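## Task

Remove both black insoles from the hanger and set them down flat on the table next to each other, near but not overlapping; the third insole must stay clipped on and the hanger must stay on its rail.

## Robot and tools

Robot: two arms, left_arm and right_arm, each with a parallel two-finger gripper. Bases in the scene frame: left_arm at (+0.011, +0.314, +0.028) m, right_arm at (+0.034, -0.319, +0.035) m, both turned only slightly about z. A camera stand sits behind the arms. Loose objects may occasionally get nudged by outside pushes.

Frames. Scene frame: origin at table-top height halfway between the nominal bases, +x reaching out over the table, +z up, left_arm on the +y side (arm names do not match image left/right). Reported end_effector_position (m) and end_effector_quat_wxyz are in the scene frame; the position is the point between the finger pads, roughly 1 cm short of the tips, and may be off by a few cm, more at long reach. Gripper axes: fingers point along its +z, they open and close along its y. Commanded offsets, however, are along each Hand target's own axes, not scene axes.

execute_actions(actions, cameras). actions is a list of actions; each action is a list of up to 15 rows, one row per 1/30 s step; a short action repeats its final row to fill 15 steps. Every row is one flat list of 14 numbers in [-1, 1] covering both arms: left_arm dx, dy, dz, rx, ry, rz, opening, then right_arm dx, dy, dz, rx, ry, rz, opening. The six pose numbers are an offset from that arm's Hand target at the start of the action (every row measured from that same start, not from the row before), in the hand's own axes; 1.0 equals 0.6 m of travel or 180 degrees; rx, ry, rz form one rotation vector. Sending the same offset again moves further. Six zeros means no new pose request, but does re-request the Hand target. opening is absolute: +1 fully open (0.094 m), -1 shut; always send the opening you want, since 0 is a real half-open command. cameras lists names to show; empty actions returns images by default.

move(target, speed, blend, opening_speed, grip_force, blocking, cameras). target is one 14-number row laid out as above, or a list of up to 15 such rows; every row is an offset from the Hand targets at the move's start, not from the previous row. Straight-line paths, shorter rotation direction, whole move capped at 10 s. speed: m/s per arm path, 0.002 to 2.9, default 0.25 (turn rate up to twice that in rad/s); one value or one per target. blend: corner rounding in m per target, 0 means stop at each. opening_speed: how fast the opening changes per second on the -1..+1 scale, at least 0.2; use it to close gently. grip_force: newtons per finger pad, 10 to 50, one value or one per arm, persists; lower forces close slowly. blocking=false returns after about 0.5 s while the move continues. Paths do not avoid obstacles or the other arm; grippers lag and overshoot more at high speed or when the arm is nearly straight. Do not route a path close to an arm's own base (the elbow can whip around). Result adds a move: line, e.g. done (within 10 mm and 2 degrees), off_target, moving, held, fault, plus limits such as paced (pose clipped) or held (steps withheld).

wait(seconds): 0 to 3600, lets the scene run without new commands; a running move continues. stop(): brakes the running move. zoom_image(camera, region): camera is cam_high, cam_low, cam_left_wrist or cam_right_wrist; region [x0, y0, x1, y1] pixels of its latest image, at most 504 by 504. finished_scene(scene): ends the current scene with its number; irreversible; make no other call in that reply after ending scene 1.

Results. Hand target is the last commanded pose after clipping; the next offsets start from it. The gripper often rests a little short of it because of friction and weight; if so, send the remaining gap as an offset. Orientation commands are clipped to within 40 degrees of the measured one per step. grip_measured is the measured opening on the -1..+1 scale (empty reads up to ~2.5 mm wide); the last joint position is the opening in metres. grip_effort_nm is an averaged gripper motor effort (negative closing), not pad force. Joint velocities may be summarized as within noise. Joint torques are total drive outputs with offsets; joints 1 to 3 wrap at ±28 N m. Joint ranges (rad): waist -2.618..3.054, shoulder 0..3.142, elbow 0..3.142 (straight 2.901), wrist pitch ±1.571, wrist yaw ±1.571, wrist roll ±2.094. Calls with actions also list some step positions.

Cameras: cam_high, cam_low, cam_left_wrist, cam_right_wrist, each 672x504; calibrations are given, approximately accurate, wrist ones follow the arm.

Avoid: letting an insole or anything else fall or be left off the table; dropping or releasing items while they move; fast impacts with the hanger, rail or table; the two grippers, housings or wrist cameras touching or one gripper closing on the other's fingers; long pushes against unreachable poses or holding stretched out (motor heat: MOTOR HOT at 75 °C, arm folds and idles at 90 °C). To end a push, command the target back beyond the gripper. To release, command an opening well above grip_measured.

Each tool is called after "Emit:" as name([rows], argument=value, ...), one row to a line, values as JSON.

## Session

Emit:
execute_actions(actions=[])

Emit:
zoom_image(camera="cam_high", region=[200, 140, 340, 340])

Emit:
zoom_image(camera="cam_low", region=[250, 110, 390, 250])

Scene clock: 0.00 s.
left_arm: end_effector_position=(+0.4051, +0.3105, +0.1436) grip_measured=+1.000 grip_effort_nm=n/a end_effector_quat_wxyz=(+0.627, -0.023, +0.779, +0.023) | right_arm: end_effector_position=(+0.4400, -0.2989, +0.1610) grip_measured=+1.000 grip_effort_nm=n/a end_effector_quat_wxyz=(+0.636, -0.006, +0.771, -0.035)
Joint positions: left_arm=[-0.092 1.549 0.306 1.026 -0.137 -0.023 0.094] | right_arm=[0.088 1.574 0.358 1.024 0.16 -0.032 0.094]
Joint velocities: within noise
Joint torques (N m): no reading
Heat: left arm: 26 °C; right arm: 27 °C.
Hand target: left_arm +0.4068, +0.3105, +0.1484; +0.632, -0.024, +0.774, +0.023 | right_arm +0.4403, -0.2990, +0.1610; +0.635, -0.007, +0.772, -0.035
Tool commands: left_gripper/opening=+1.0 right_gripper/opening=+1.0
camera_calibration:
cam_left_wrist: T_world_to_cam=[[0.05829, -0.9981, -0.02002, 0.29124], [-0.60381, -0.01928, -0.79689, 0.40129], [0.79499, 0.05854, -0.60379, -0.16543]] pos_world=[0.35685, 0.30811, 0.22573]
cam_right_wrist: T_world_to_cam=[[-0.04616, -0.9973, 0.05709, -0.28732], [-0.59603, -0.01836, -0.80276, 0.4259], [0.80164, -0.07108, -0.59357, -0.19066]] pos_world=[0.39343, -0.29228, 0.24513]

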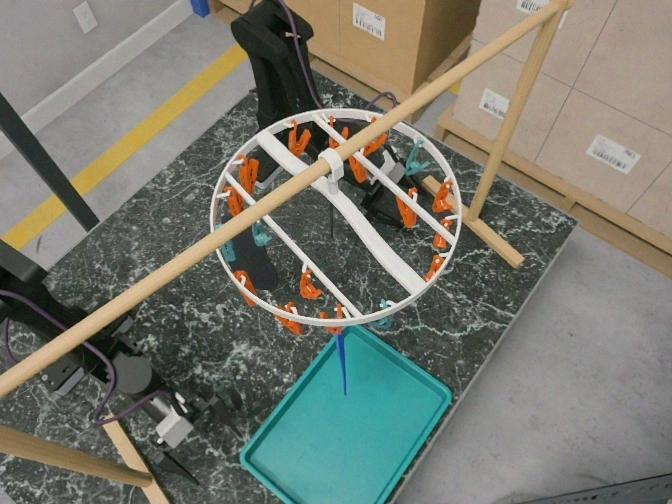

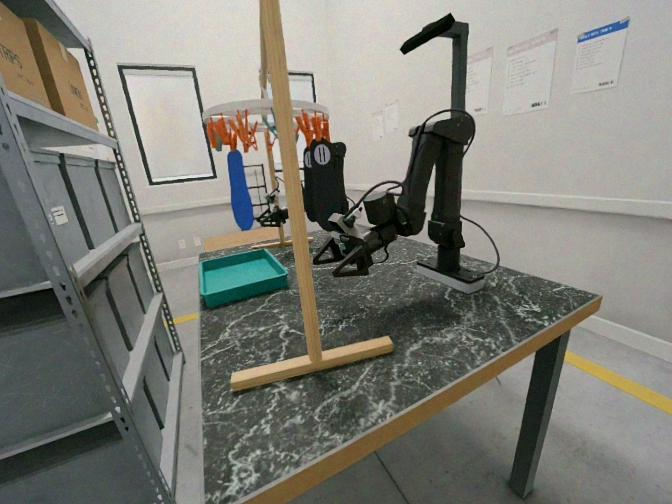

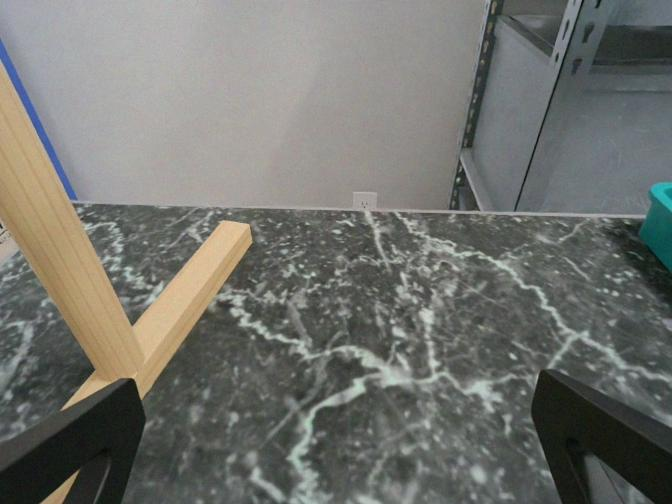

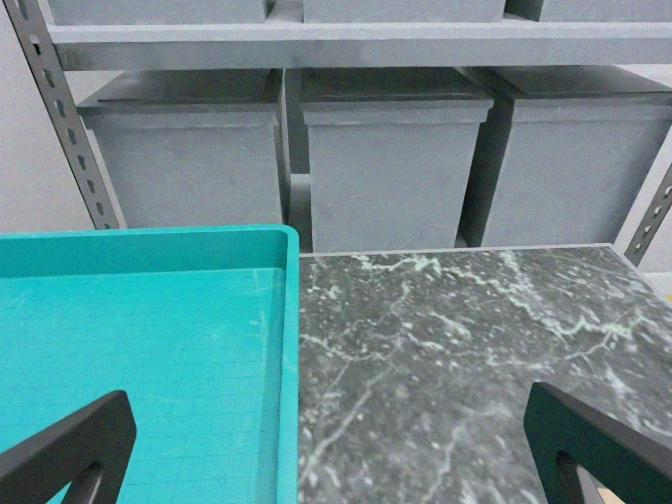

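Scaled by 2.520 from the camera's image (finer frame: 960x720).

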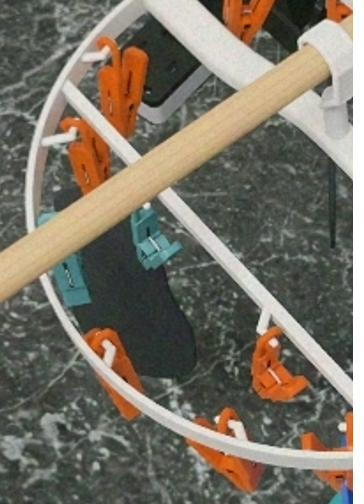

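Scaled by 3.600 from the camera's image (finer frame: 960x720).

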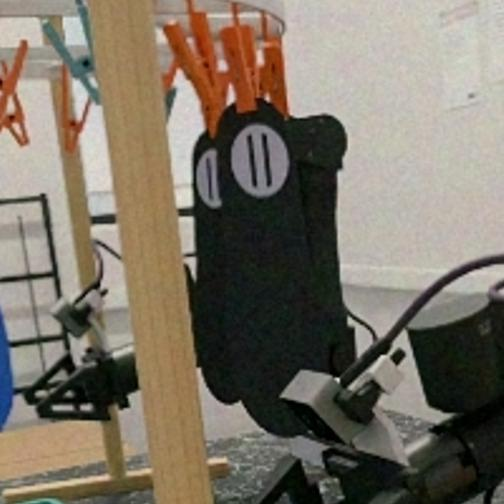

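Emit:
move([
  [-0.058,-0.053,-0.2315,0.254,-0.061,0.024,0.2,0.007,0.118,-0.326,-0.0845,-0.0636,0.0118,0.2],
  [-0.1055,-0.142,-0.334,0.254,-0.061,0.024,0.2,-0.0785,0.373,-0.478,-0.0845,-0.0636,0.0118,0.2],
], speed=0.25, blend=0.03, cameras=["all"])

Scene clock: 28.47 s.
left_arm: end_effector_position=(+0.2309, +0.2141, +0.2339) grip_measured=+0.202 grip_effort_nm=-0.11 end_effector_quat_wxyz=(+0.647, +0.243, +0.672, -0.264) | right_arm: end_effector_position=(+0.1748, -0.0614, +0.2451) grip_measured=+0.202 grip_effort_nm=-0.09 end_effector_quat_wxyz=(+0.701, -0.085, +0.703, +0.085)
Joint positions: left_arm=[0.213 0.286 0.125 0.122 0.967 -0.008 0.056] | right_arm=[1.694 1.312 0.379 0.903 1.482 0.029 0.056]
Joint torques (N m): left_arm=[-0.77 0.51 10.29 1.45 -0.05 0] | right_arm=[-0.53 -2.58 8.92 1.09 0.1 -0.09]
Heat: left arm: 30 °C; right arm: 29 °C.
Hand target: left_arm +0.2292, +0.2127, +0.2502; +0.659, +0.253, +0.661, -0.254 | right_arm +0.1761, -0.0600, +0.2482; +0.702, -0.079, +0.703, +0.080
Off the commanded pose: left_arm 0.016 m, 3 deg | right_arm 0.004 m, 1 deg.
move: off_target (left_arm)
cam_left_wrist: T_world_to_cam=[[-0.67277, -0.73939, 0.0261, 0.30955], [-0.34074, 0.27833, -0.89801, 0.26542], [0.65672, -0.61305, -0.43919, 0.17039]] pos_world=[0.1868, 0.25946, 0.30511]
cam_right_wrist: T_world_to_cam=[[0.22803, -0.97363, -0.00659, -0.09842], [-0.42468, -0.09337, -0.90052, 0.3291], [0.87616, 0.20814, -0.43477, 0.05396]] pos_world=[0.11493, -0.07633, 0.31917]

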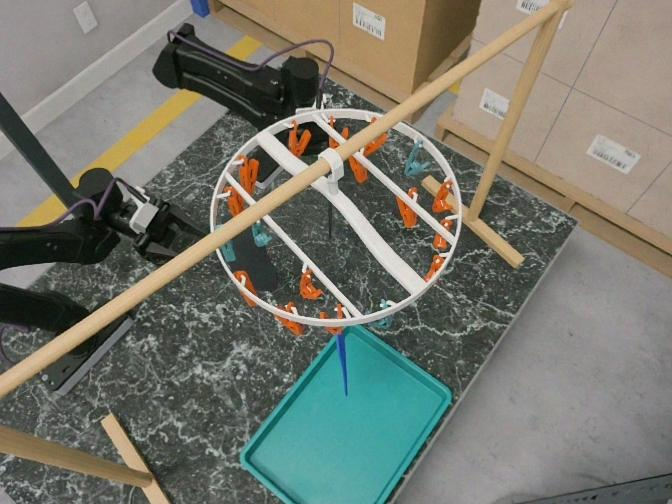

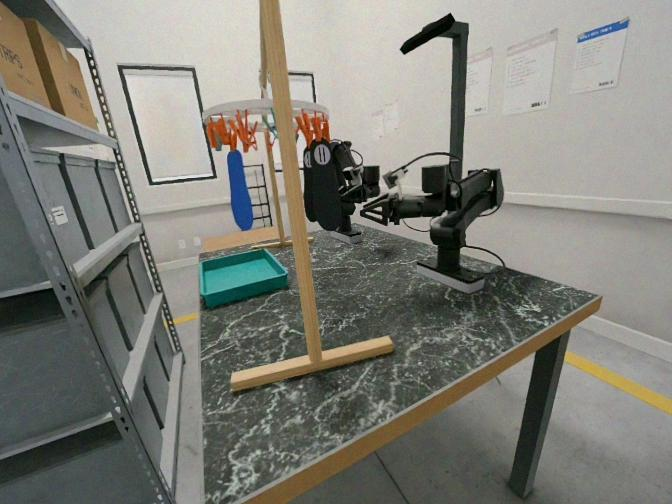

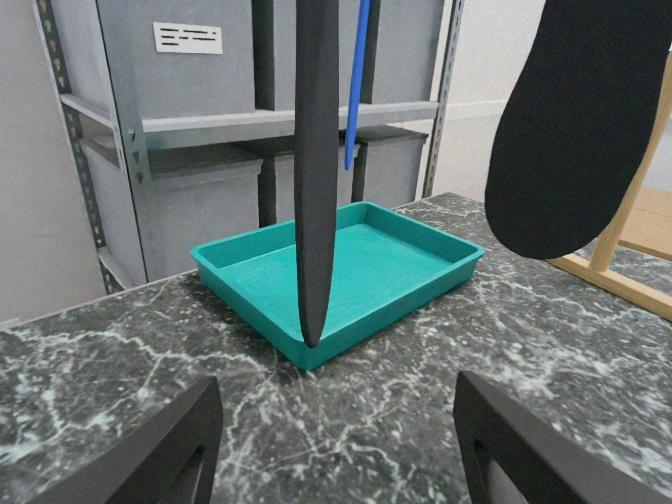

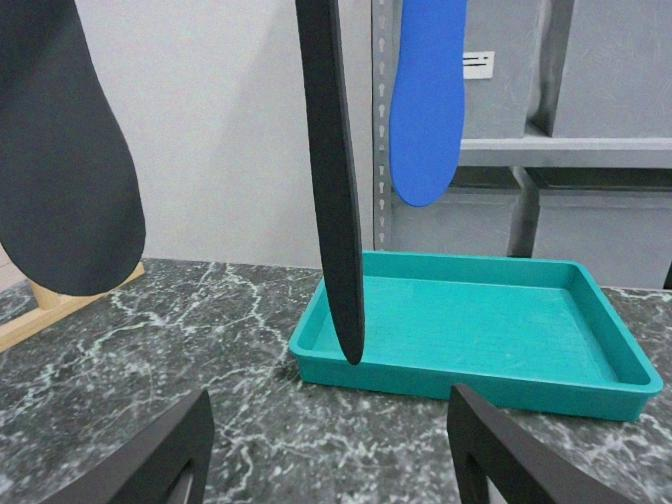

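Emit:
zoom_image(camera="cam_left_wrist", region=[260, 100, 380, 360])

Emit:
zoom_image(camera="cam_right_wrist", region=[270, 100, 390, 370])

Scaled by 1.938 from the camera's image (finer frame: 960x720).

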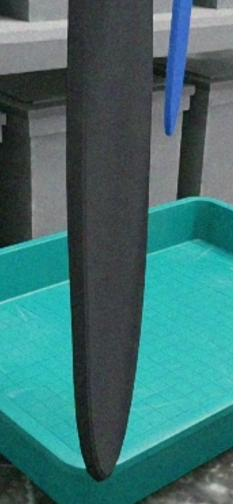

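Scaled by 1.867 from the camera's image (finer frame: 960x720).

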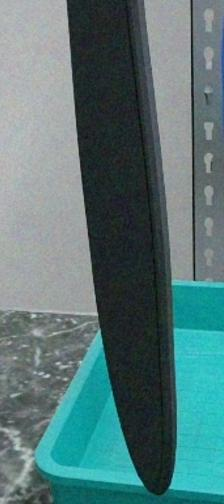

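Emit:
move([
  [-0.047,0.037,0.005,0.039,0,0,0.2,-0.028,-0.026,0.009,-0.033,0,0,0.2],
  [-0.047,0.020,0.157,0.039,0,0,0.2,-0.028,-0.011,0.155,-0.033,0,0,0.2],
  [-0.047,0.020,0.157,0.039,0,0,-1,-0.028,-0.011,0.155,-0.033,0,0,-1],
], speed=0.15, blend=[0.01,0,0], opening_speed=1.0, cameras=["cam_left_wrist","cam_right_wrist"])

Scene clock: 49.60 s.
left_arm: end_effector_position=(+0.3024, +0.1610, +0.2612) grip_measured=-0.953 grip_effort_nm=-0.98 end_effector_quat_wxyz=(+0.629, +0.290, +0.658, -0.297) | right_arm: end_effector_position=(+0.2654, -0.0496, +0.2612) grip_measured=-0.971 grip_effort_nm=-0.91 end_effector_quat_wxyz=(+0.698, -0.118, +0.698, +0.113)
Joint positions: left_arm=[-0.119 0.96 0.346 0.569 0.755 0.005 0.002] | right_arm=[1.255 1.272 0.423 0.848 0.956 -0.005 0.001]
Joint torques (N m): left_arm=[-0.79 -0.85 10.06 1.86 -0.05 -0.1] | right_arm=[-0.68 -2.86 9.96 1.26 -0.08 0.05]
Heat: left arm: 29 °C; right arm: 30 °C.
Hand target: left_arm +0.3073, +0.1586, +0.2783; +0.643, +0.293, +0.644, -0.294 | right_arm +0.2682, -0.0455, +0.2650; +0.697, -0.116, +0.698, +0.116
Off the commanded pose: left_arm 0.018 m, 2 deg | right_arm 0.006 m, 0 deg.
move: off_target (left_arm); target 3's new opening was sent with left_arm's hand 0.018 m and 2 deg from that target
cam_left_wrist: T_world_to_cam=[[-0.75772, -0.65248, 0.0113, 0.33337], [-0.30062, 0.33364, -0.89348, 0.30682], [0.57921, -0.68041, -0.44895, 0.13978]] pos_world=[0.26388, 0.21025, 0.33312]
cam_right_wrist: T_world_to_cam=[[0.31187, -0.95013, -0.00065, -0.1301], [-0.41176, -0.13454, -0.9013, 0.37791], [0.85626, 0.28136, -0.43319, -0.01238]] pos_world=[0.20678, -0.06928, 0.33517]

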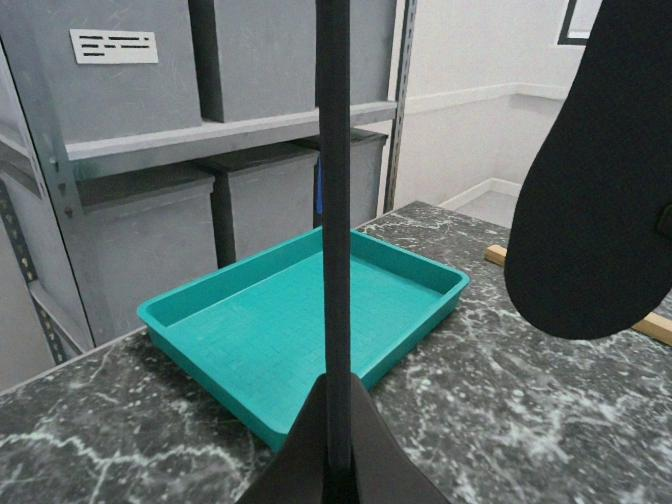

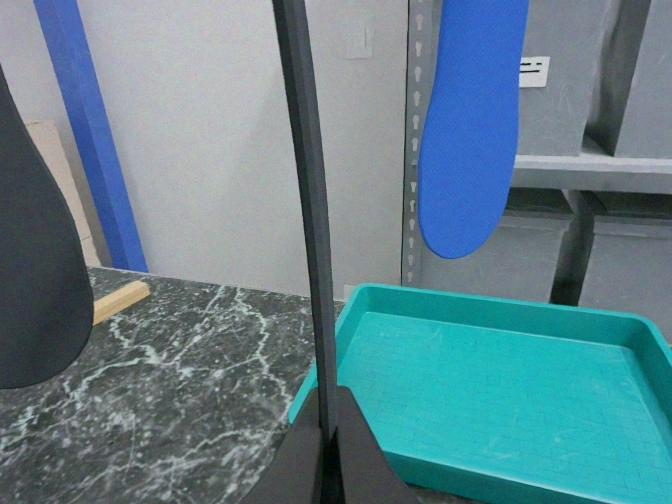

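Emit:
move(target=[0.26,0,0,0,0.1,0,-1,0.26,0,0,0,0.1,0,-1], speed=0.07, cameras=["cam_high","cam_low","cam_left_wrist","cam_right_wrist"])

Scene clock: 54.03 s.
left_arm: end_effector_position=(+0.3125, +0.1602, +0.1303) grip_measured=-0.955 grip_effort_nm=-1.04 end_effector_quat_wxyz=(+0.540, +0.332, +0.734, -0.243) | right_arm: end_effector_position=(+0.2676, -0.0425, +0.1157) grip_measured=-0.974 grip_effort_nm=-1.03 end_effector_quat_wxyz=(+0.584, -0.131, +0.794, +0.103)
Joint positions: left_arm=[-0.153 1.346 0.237 0.717 0.675 0.255 0.002] | right_arm=[1.222 1.637 0.37 0.797 0.858 0.379 0.001]
Joint torques (N m): left_arm=[-0.76 -1.98 3.59 1.89 0.1 0.03] | right_arm=[-0.53 -4.23 5.22 1.36 0.16 0.03]
Heat: left arm: 29 °C; right arm: 30 °C.
Hand target: left_arm +0.3070, +0.1586, +0.1222; +0.534, +0.335, +0.737, -0.244 | right_arm +0.2682, -0.0456, +0.1090; +0.580, -0.133, +0.798, +0.096
Off the commanded pose: left_arm 0.010 m, 1 deg | right_arm 0.007 m, 1 deg.
move: done
cam_left_wrist: T_world_to_cam=[[-0.75585, -0.65459, -0.01417, 0.34499], [-0.43153, 0.51432, -0.74112, 0.18527], [0.49242, -0.55406, -0.67122, 0.1103]] pos_world=[0.28639, 0.19165, 0.21623]
cam_right_wrist: T_world_to_cam=[[0.31565, -0.94877, -0.01405, -0.12354], [-0.64874, -0.20498, -0.73289, 0.28949], [0.69246, 0.24045, -0.68021, -0.00864]] pos_world=[0.23278, -0.05579, 0.20455]

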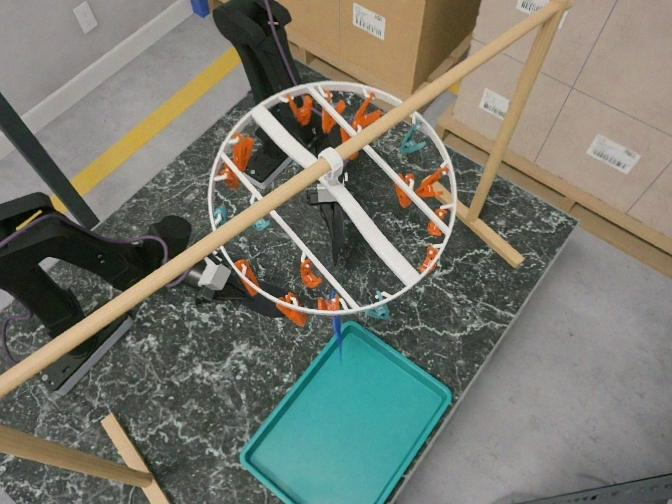

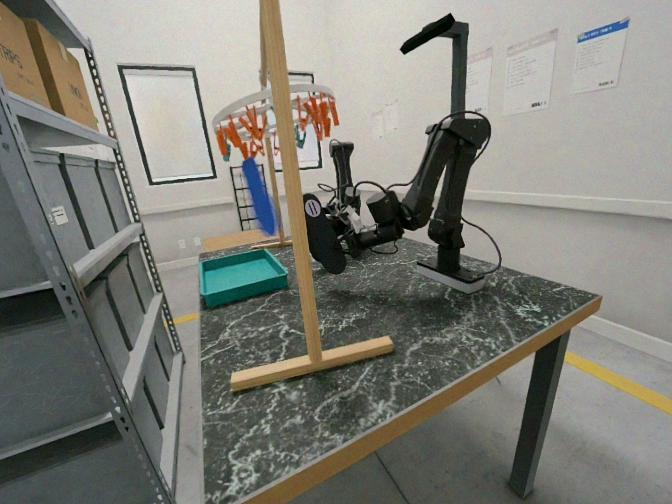

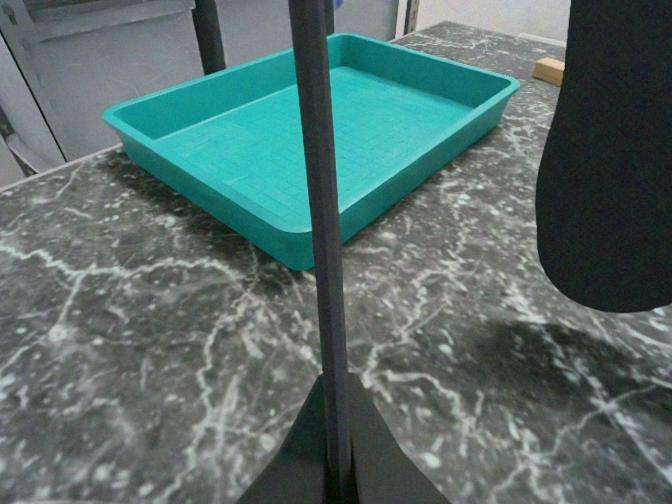

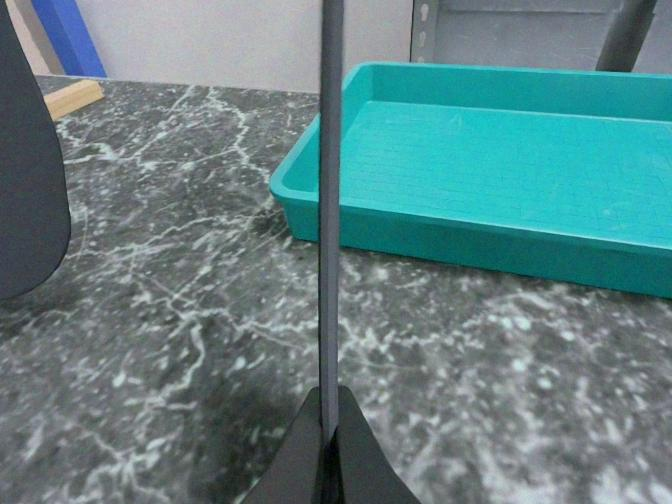

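Emit:
move([
  [-0.042,-0.076,-0.0745,0,0,0,-1,-0.0455,-0.039,-0.081,0,0,0,-1],
  [-0.048,-0.1275,-0.054,0.130,0.2356,-0.3828,-1,-0.051,-0.1075,-0.117,-0.239,0.3366,0.2716,-1],
  [0.154,-0.194,0.090,0.130,0.2356,-0.3828,-1,0.164,-0.012,-0.0145,-0.239,0.3366,0.2716,-1],
], speed=[0.25,0.3,0.12], blend=0.02, cameras=["all"])

Emit:
zoom_image(camera="cam_high", region=[200, 210, 370, 370])

Emit:
zoom_image(camera="cam_low", region=[260, 220, 400, 310])

Scene clock: 74.73 s.
left_arm: end_effector_position=(+0.2407, +0.0652, +0.0253) grip_measured=-0.955 grip_effort_nm=-1.04 end_effector_quat_wxyz=(-0.039, +0.029, +0.864, -0.500) | right_arm: end_effector_position=(+0.2401, -0.0637, +0.0250) grip_measured=-0.974 grip_effort_nm=-1.03 end_effector_quat_wxyz=(-0.039, -0.034, +0.862, +0.504)
Joint positions: left_arm=[-0.382 1.904 0.631 0.113 0.999 -0.523 0.002] | right_arm=[0.381 1.899 0.532 0.272 -0.988 0.591 0.001]
Joint torques (N m): left_arm=[-0.73 -4.44 2.63 1.1 0.4 -0.05] | right_arm=[0.47 -5.39 3.58 0.84 -0.36 0.01]
Heat: left arm: 30 °C; right arm: 29 °C.
Hand target: left_arm +0.2337, +0.0651, +0.0178; -0.049, +0.027, +0.865, -0.498 | right_arm +0.2338, -0.0649, +0.0180; -0.049, -0.030, +0.865, +0.499
Off the commanded pose: left_arm 0.010 m, 1 deg | right_arm 0.009 m, 1 deg.
move: done
cam_left_wrist: T_world_to_cam=[[-0.02437, -0.4922, 0.87014, 0.018], [-0.86277, 0.45004, 0.23041, 0.20869], [-0.50501, -0.74511, -0.43562, 0.26923]] pos_world=[0.31645, 0.11554, 0.05354]
cam_right_wrist: T_world_to_cam=[[0.01333, -0.49977, -0.86605, -0.01367], [-0.85325, -0.45726, 0.25074, 0.20932], [-0.52133, 0.73562, -0.43252, 0.27058]] pos_world=[0.31984, -0.11016, 0.05271]

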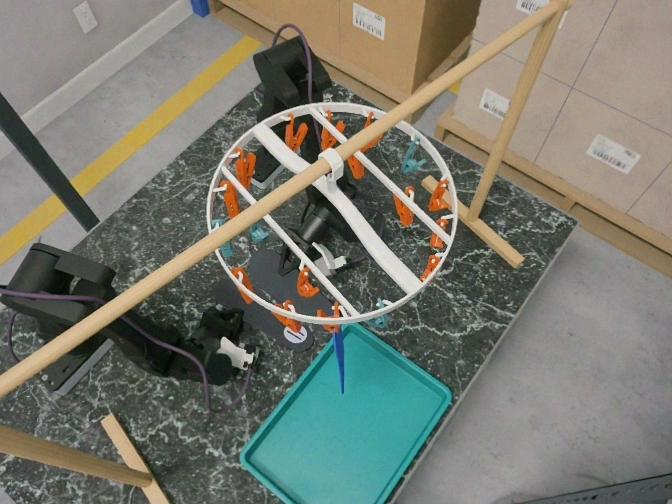

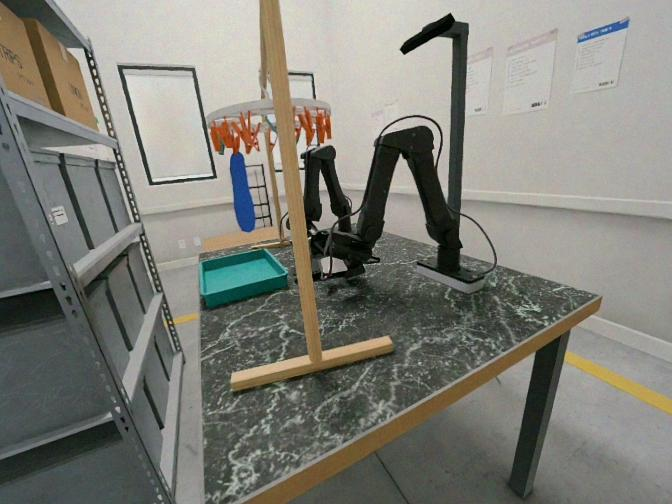

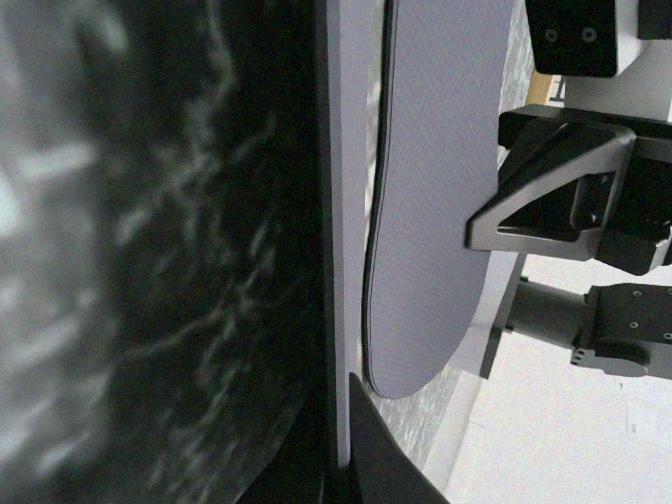

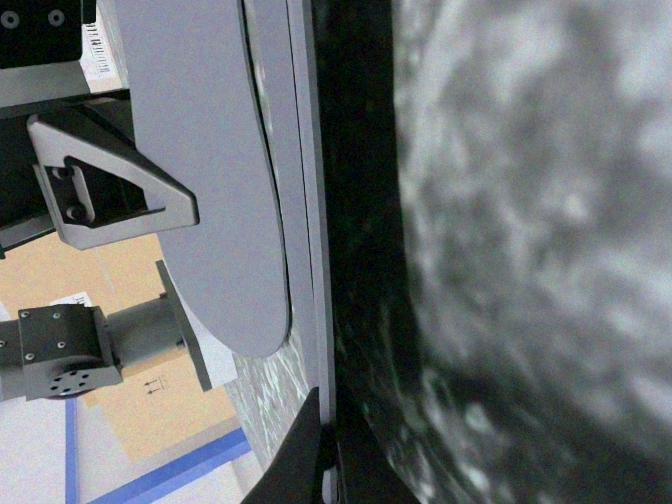

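Scaled by 2.965 from the camera's image (finer frame: 960x720).

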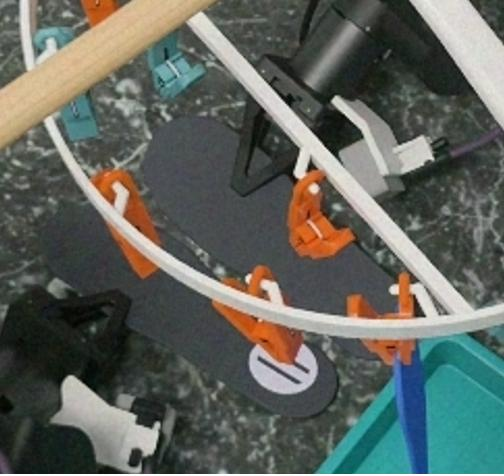

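Scaled by 3.600 from the camera's image (finer frame: 960x720).

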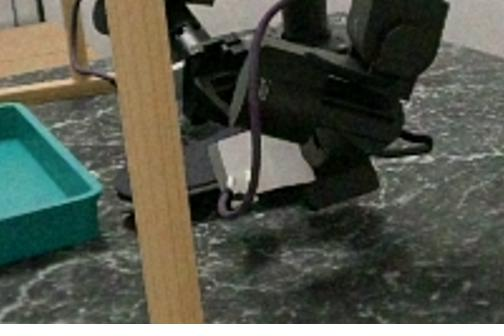

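Emit:
move([
  [0,0.006,0.003,0,0,0,-1,0,-0.006,0.003,0,0,0,-1],
  [0,0.006,0.003,0,0,0,-0.7,0,-0.006,0.003,0,0,0,-0.7],
  [0,0.073,-0.112,0,0,0,-0.7,0,-0.073,-0.112,0,0,0,-0.7],
  [0,-0.10,-0.212,0,0,0,-0.7,0,0.10,-0.212,0,0,0,-0.7],
], speed=[0.06,0.06,0.06,0.2], opening_speed=0.5, cameras=["all"])

Emit:
zoom_image(camera="cam_low", region=[260, 220, 400, 310])

Scene clock: 83.60 s.
left_arm: end_effector_position=(+0.2400, +0.1442, +0.1231) grip_measured=-0.702 grip_effort_nm=0.08 end_effector_quat_wxyz=(-0.065, +0.019, +0.868, -0.491) | right_arm: end_effector_position=(+0.2432, -0.1446, +0.1284) grip_measured=-0.702 grip_effort_nm=0.10 end_effector_quat_wxyz=(-0.056, -0.025, +0.867, +0.495)
Joint positions: left_arm=[-0.086 1.663 0.905 -0.958 1.031 0.058 0.014] | right_arm=[0.052 1.581 0.807 -0.9 -1.04 -0.035 0.014]
Joint torques (N m): left_arm=[0.59 -5.64 7.5 0.05 0.54 0.09] | right_arm=[-0.38 -5.19 8.36 -0.07 -0.53 -0.08]
Heat: left arm: 29 °C; right arm: 29 °C.
Hand target: left_arm +0.2482, +0.1442, +0.1332; -0.049, +0.027, +0.865, -0.498 | right_arm +0.2484, -0.1443, +0.1333; -0.049, -0.030, +0.865, +0.499
Off the commanded pose: left_arm 0.013 m, 2 deg | right_arm 0.007 m, 1 deg.
move: off_target (left_arm); target 2's new opening was sent with left_arm's hand 0.012 m and 1 deg from that target
cam_left_wrist: T_world_to_cam=[[0.01834, -0.51137, 0.85917, -0.03441], [-0.84451, 0.45208, 0.2871, 0.13848], [-0.53522, -0.73084, -0.42356, 0.37407]] pos_world=[0.31779, 0.19319, 0.14825]
cam_right_wrist: T_world_to_cam=[[-0.01815, -0.51887, -0.85466, 0.03876], [-0.84199, -0.45304, 0.29292, 0.14152], [-0.53919, 0.72493, -0.42866, 0.3788]] pos_world=[0.3241, -0.19038, 0.15405]

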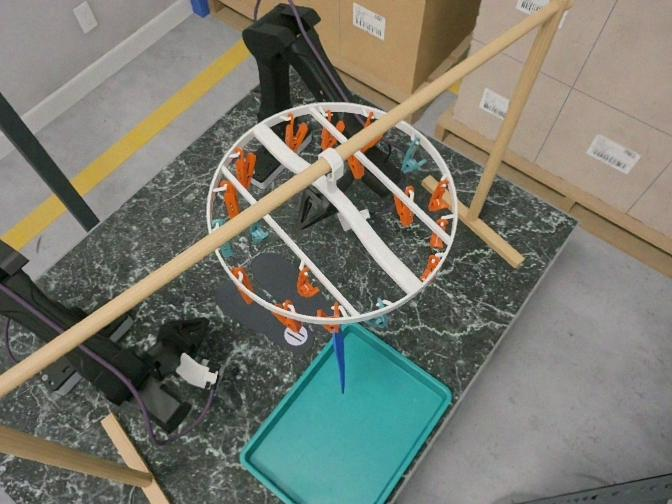

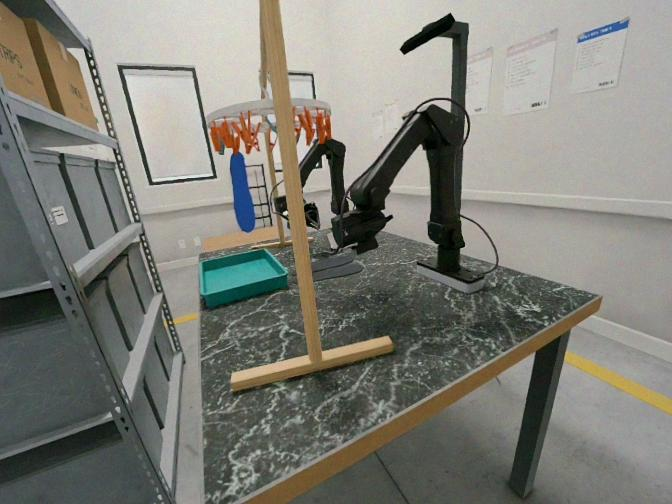

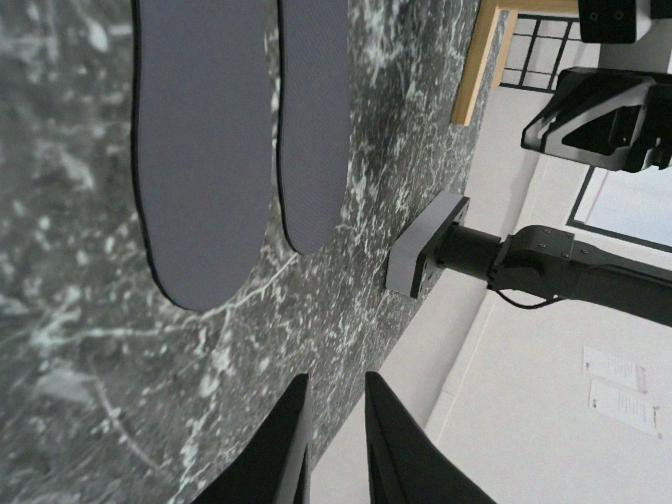

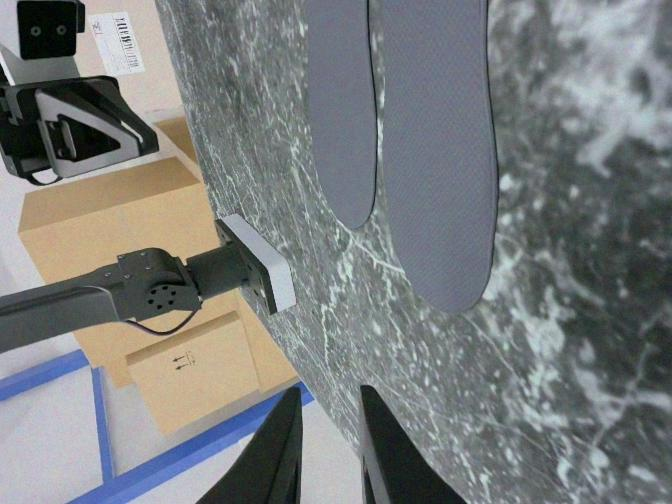

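Scaled by 3.600 from the camera's image (finer frame: 960x720).

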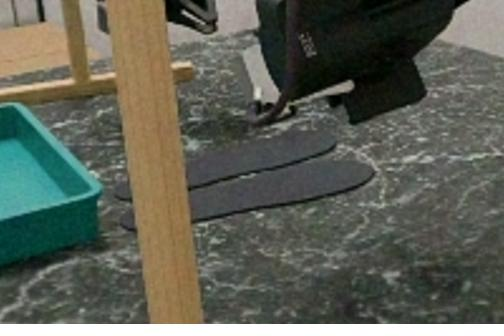

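Emit:
finished_scene(scene=3)

The scene is finished: the task was done.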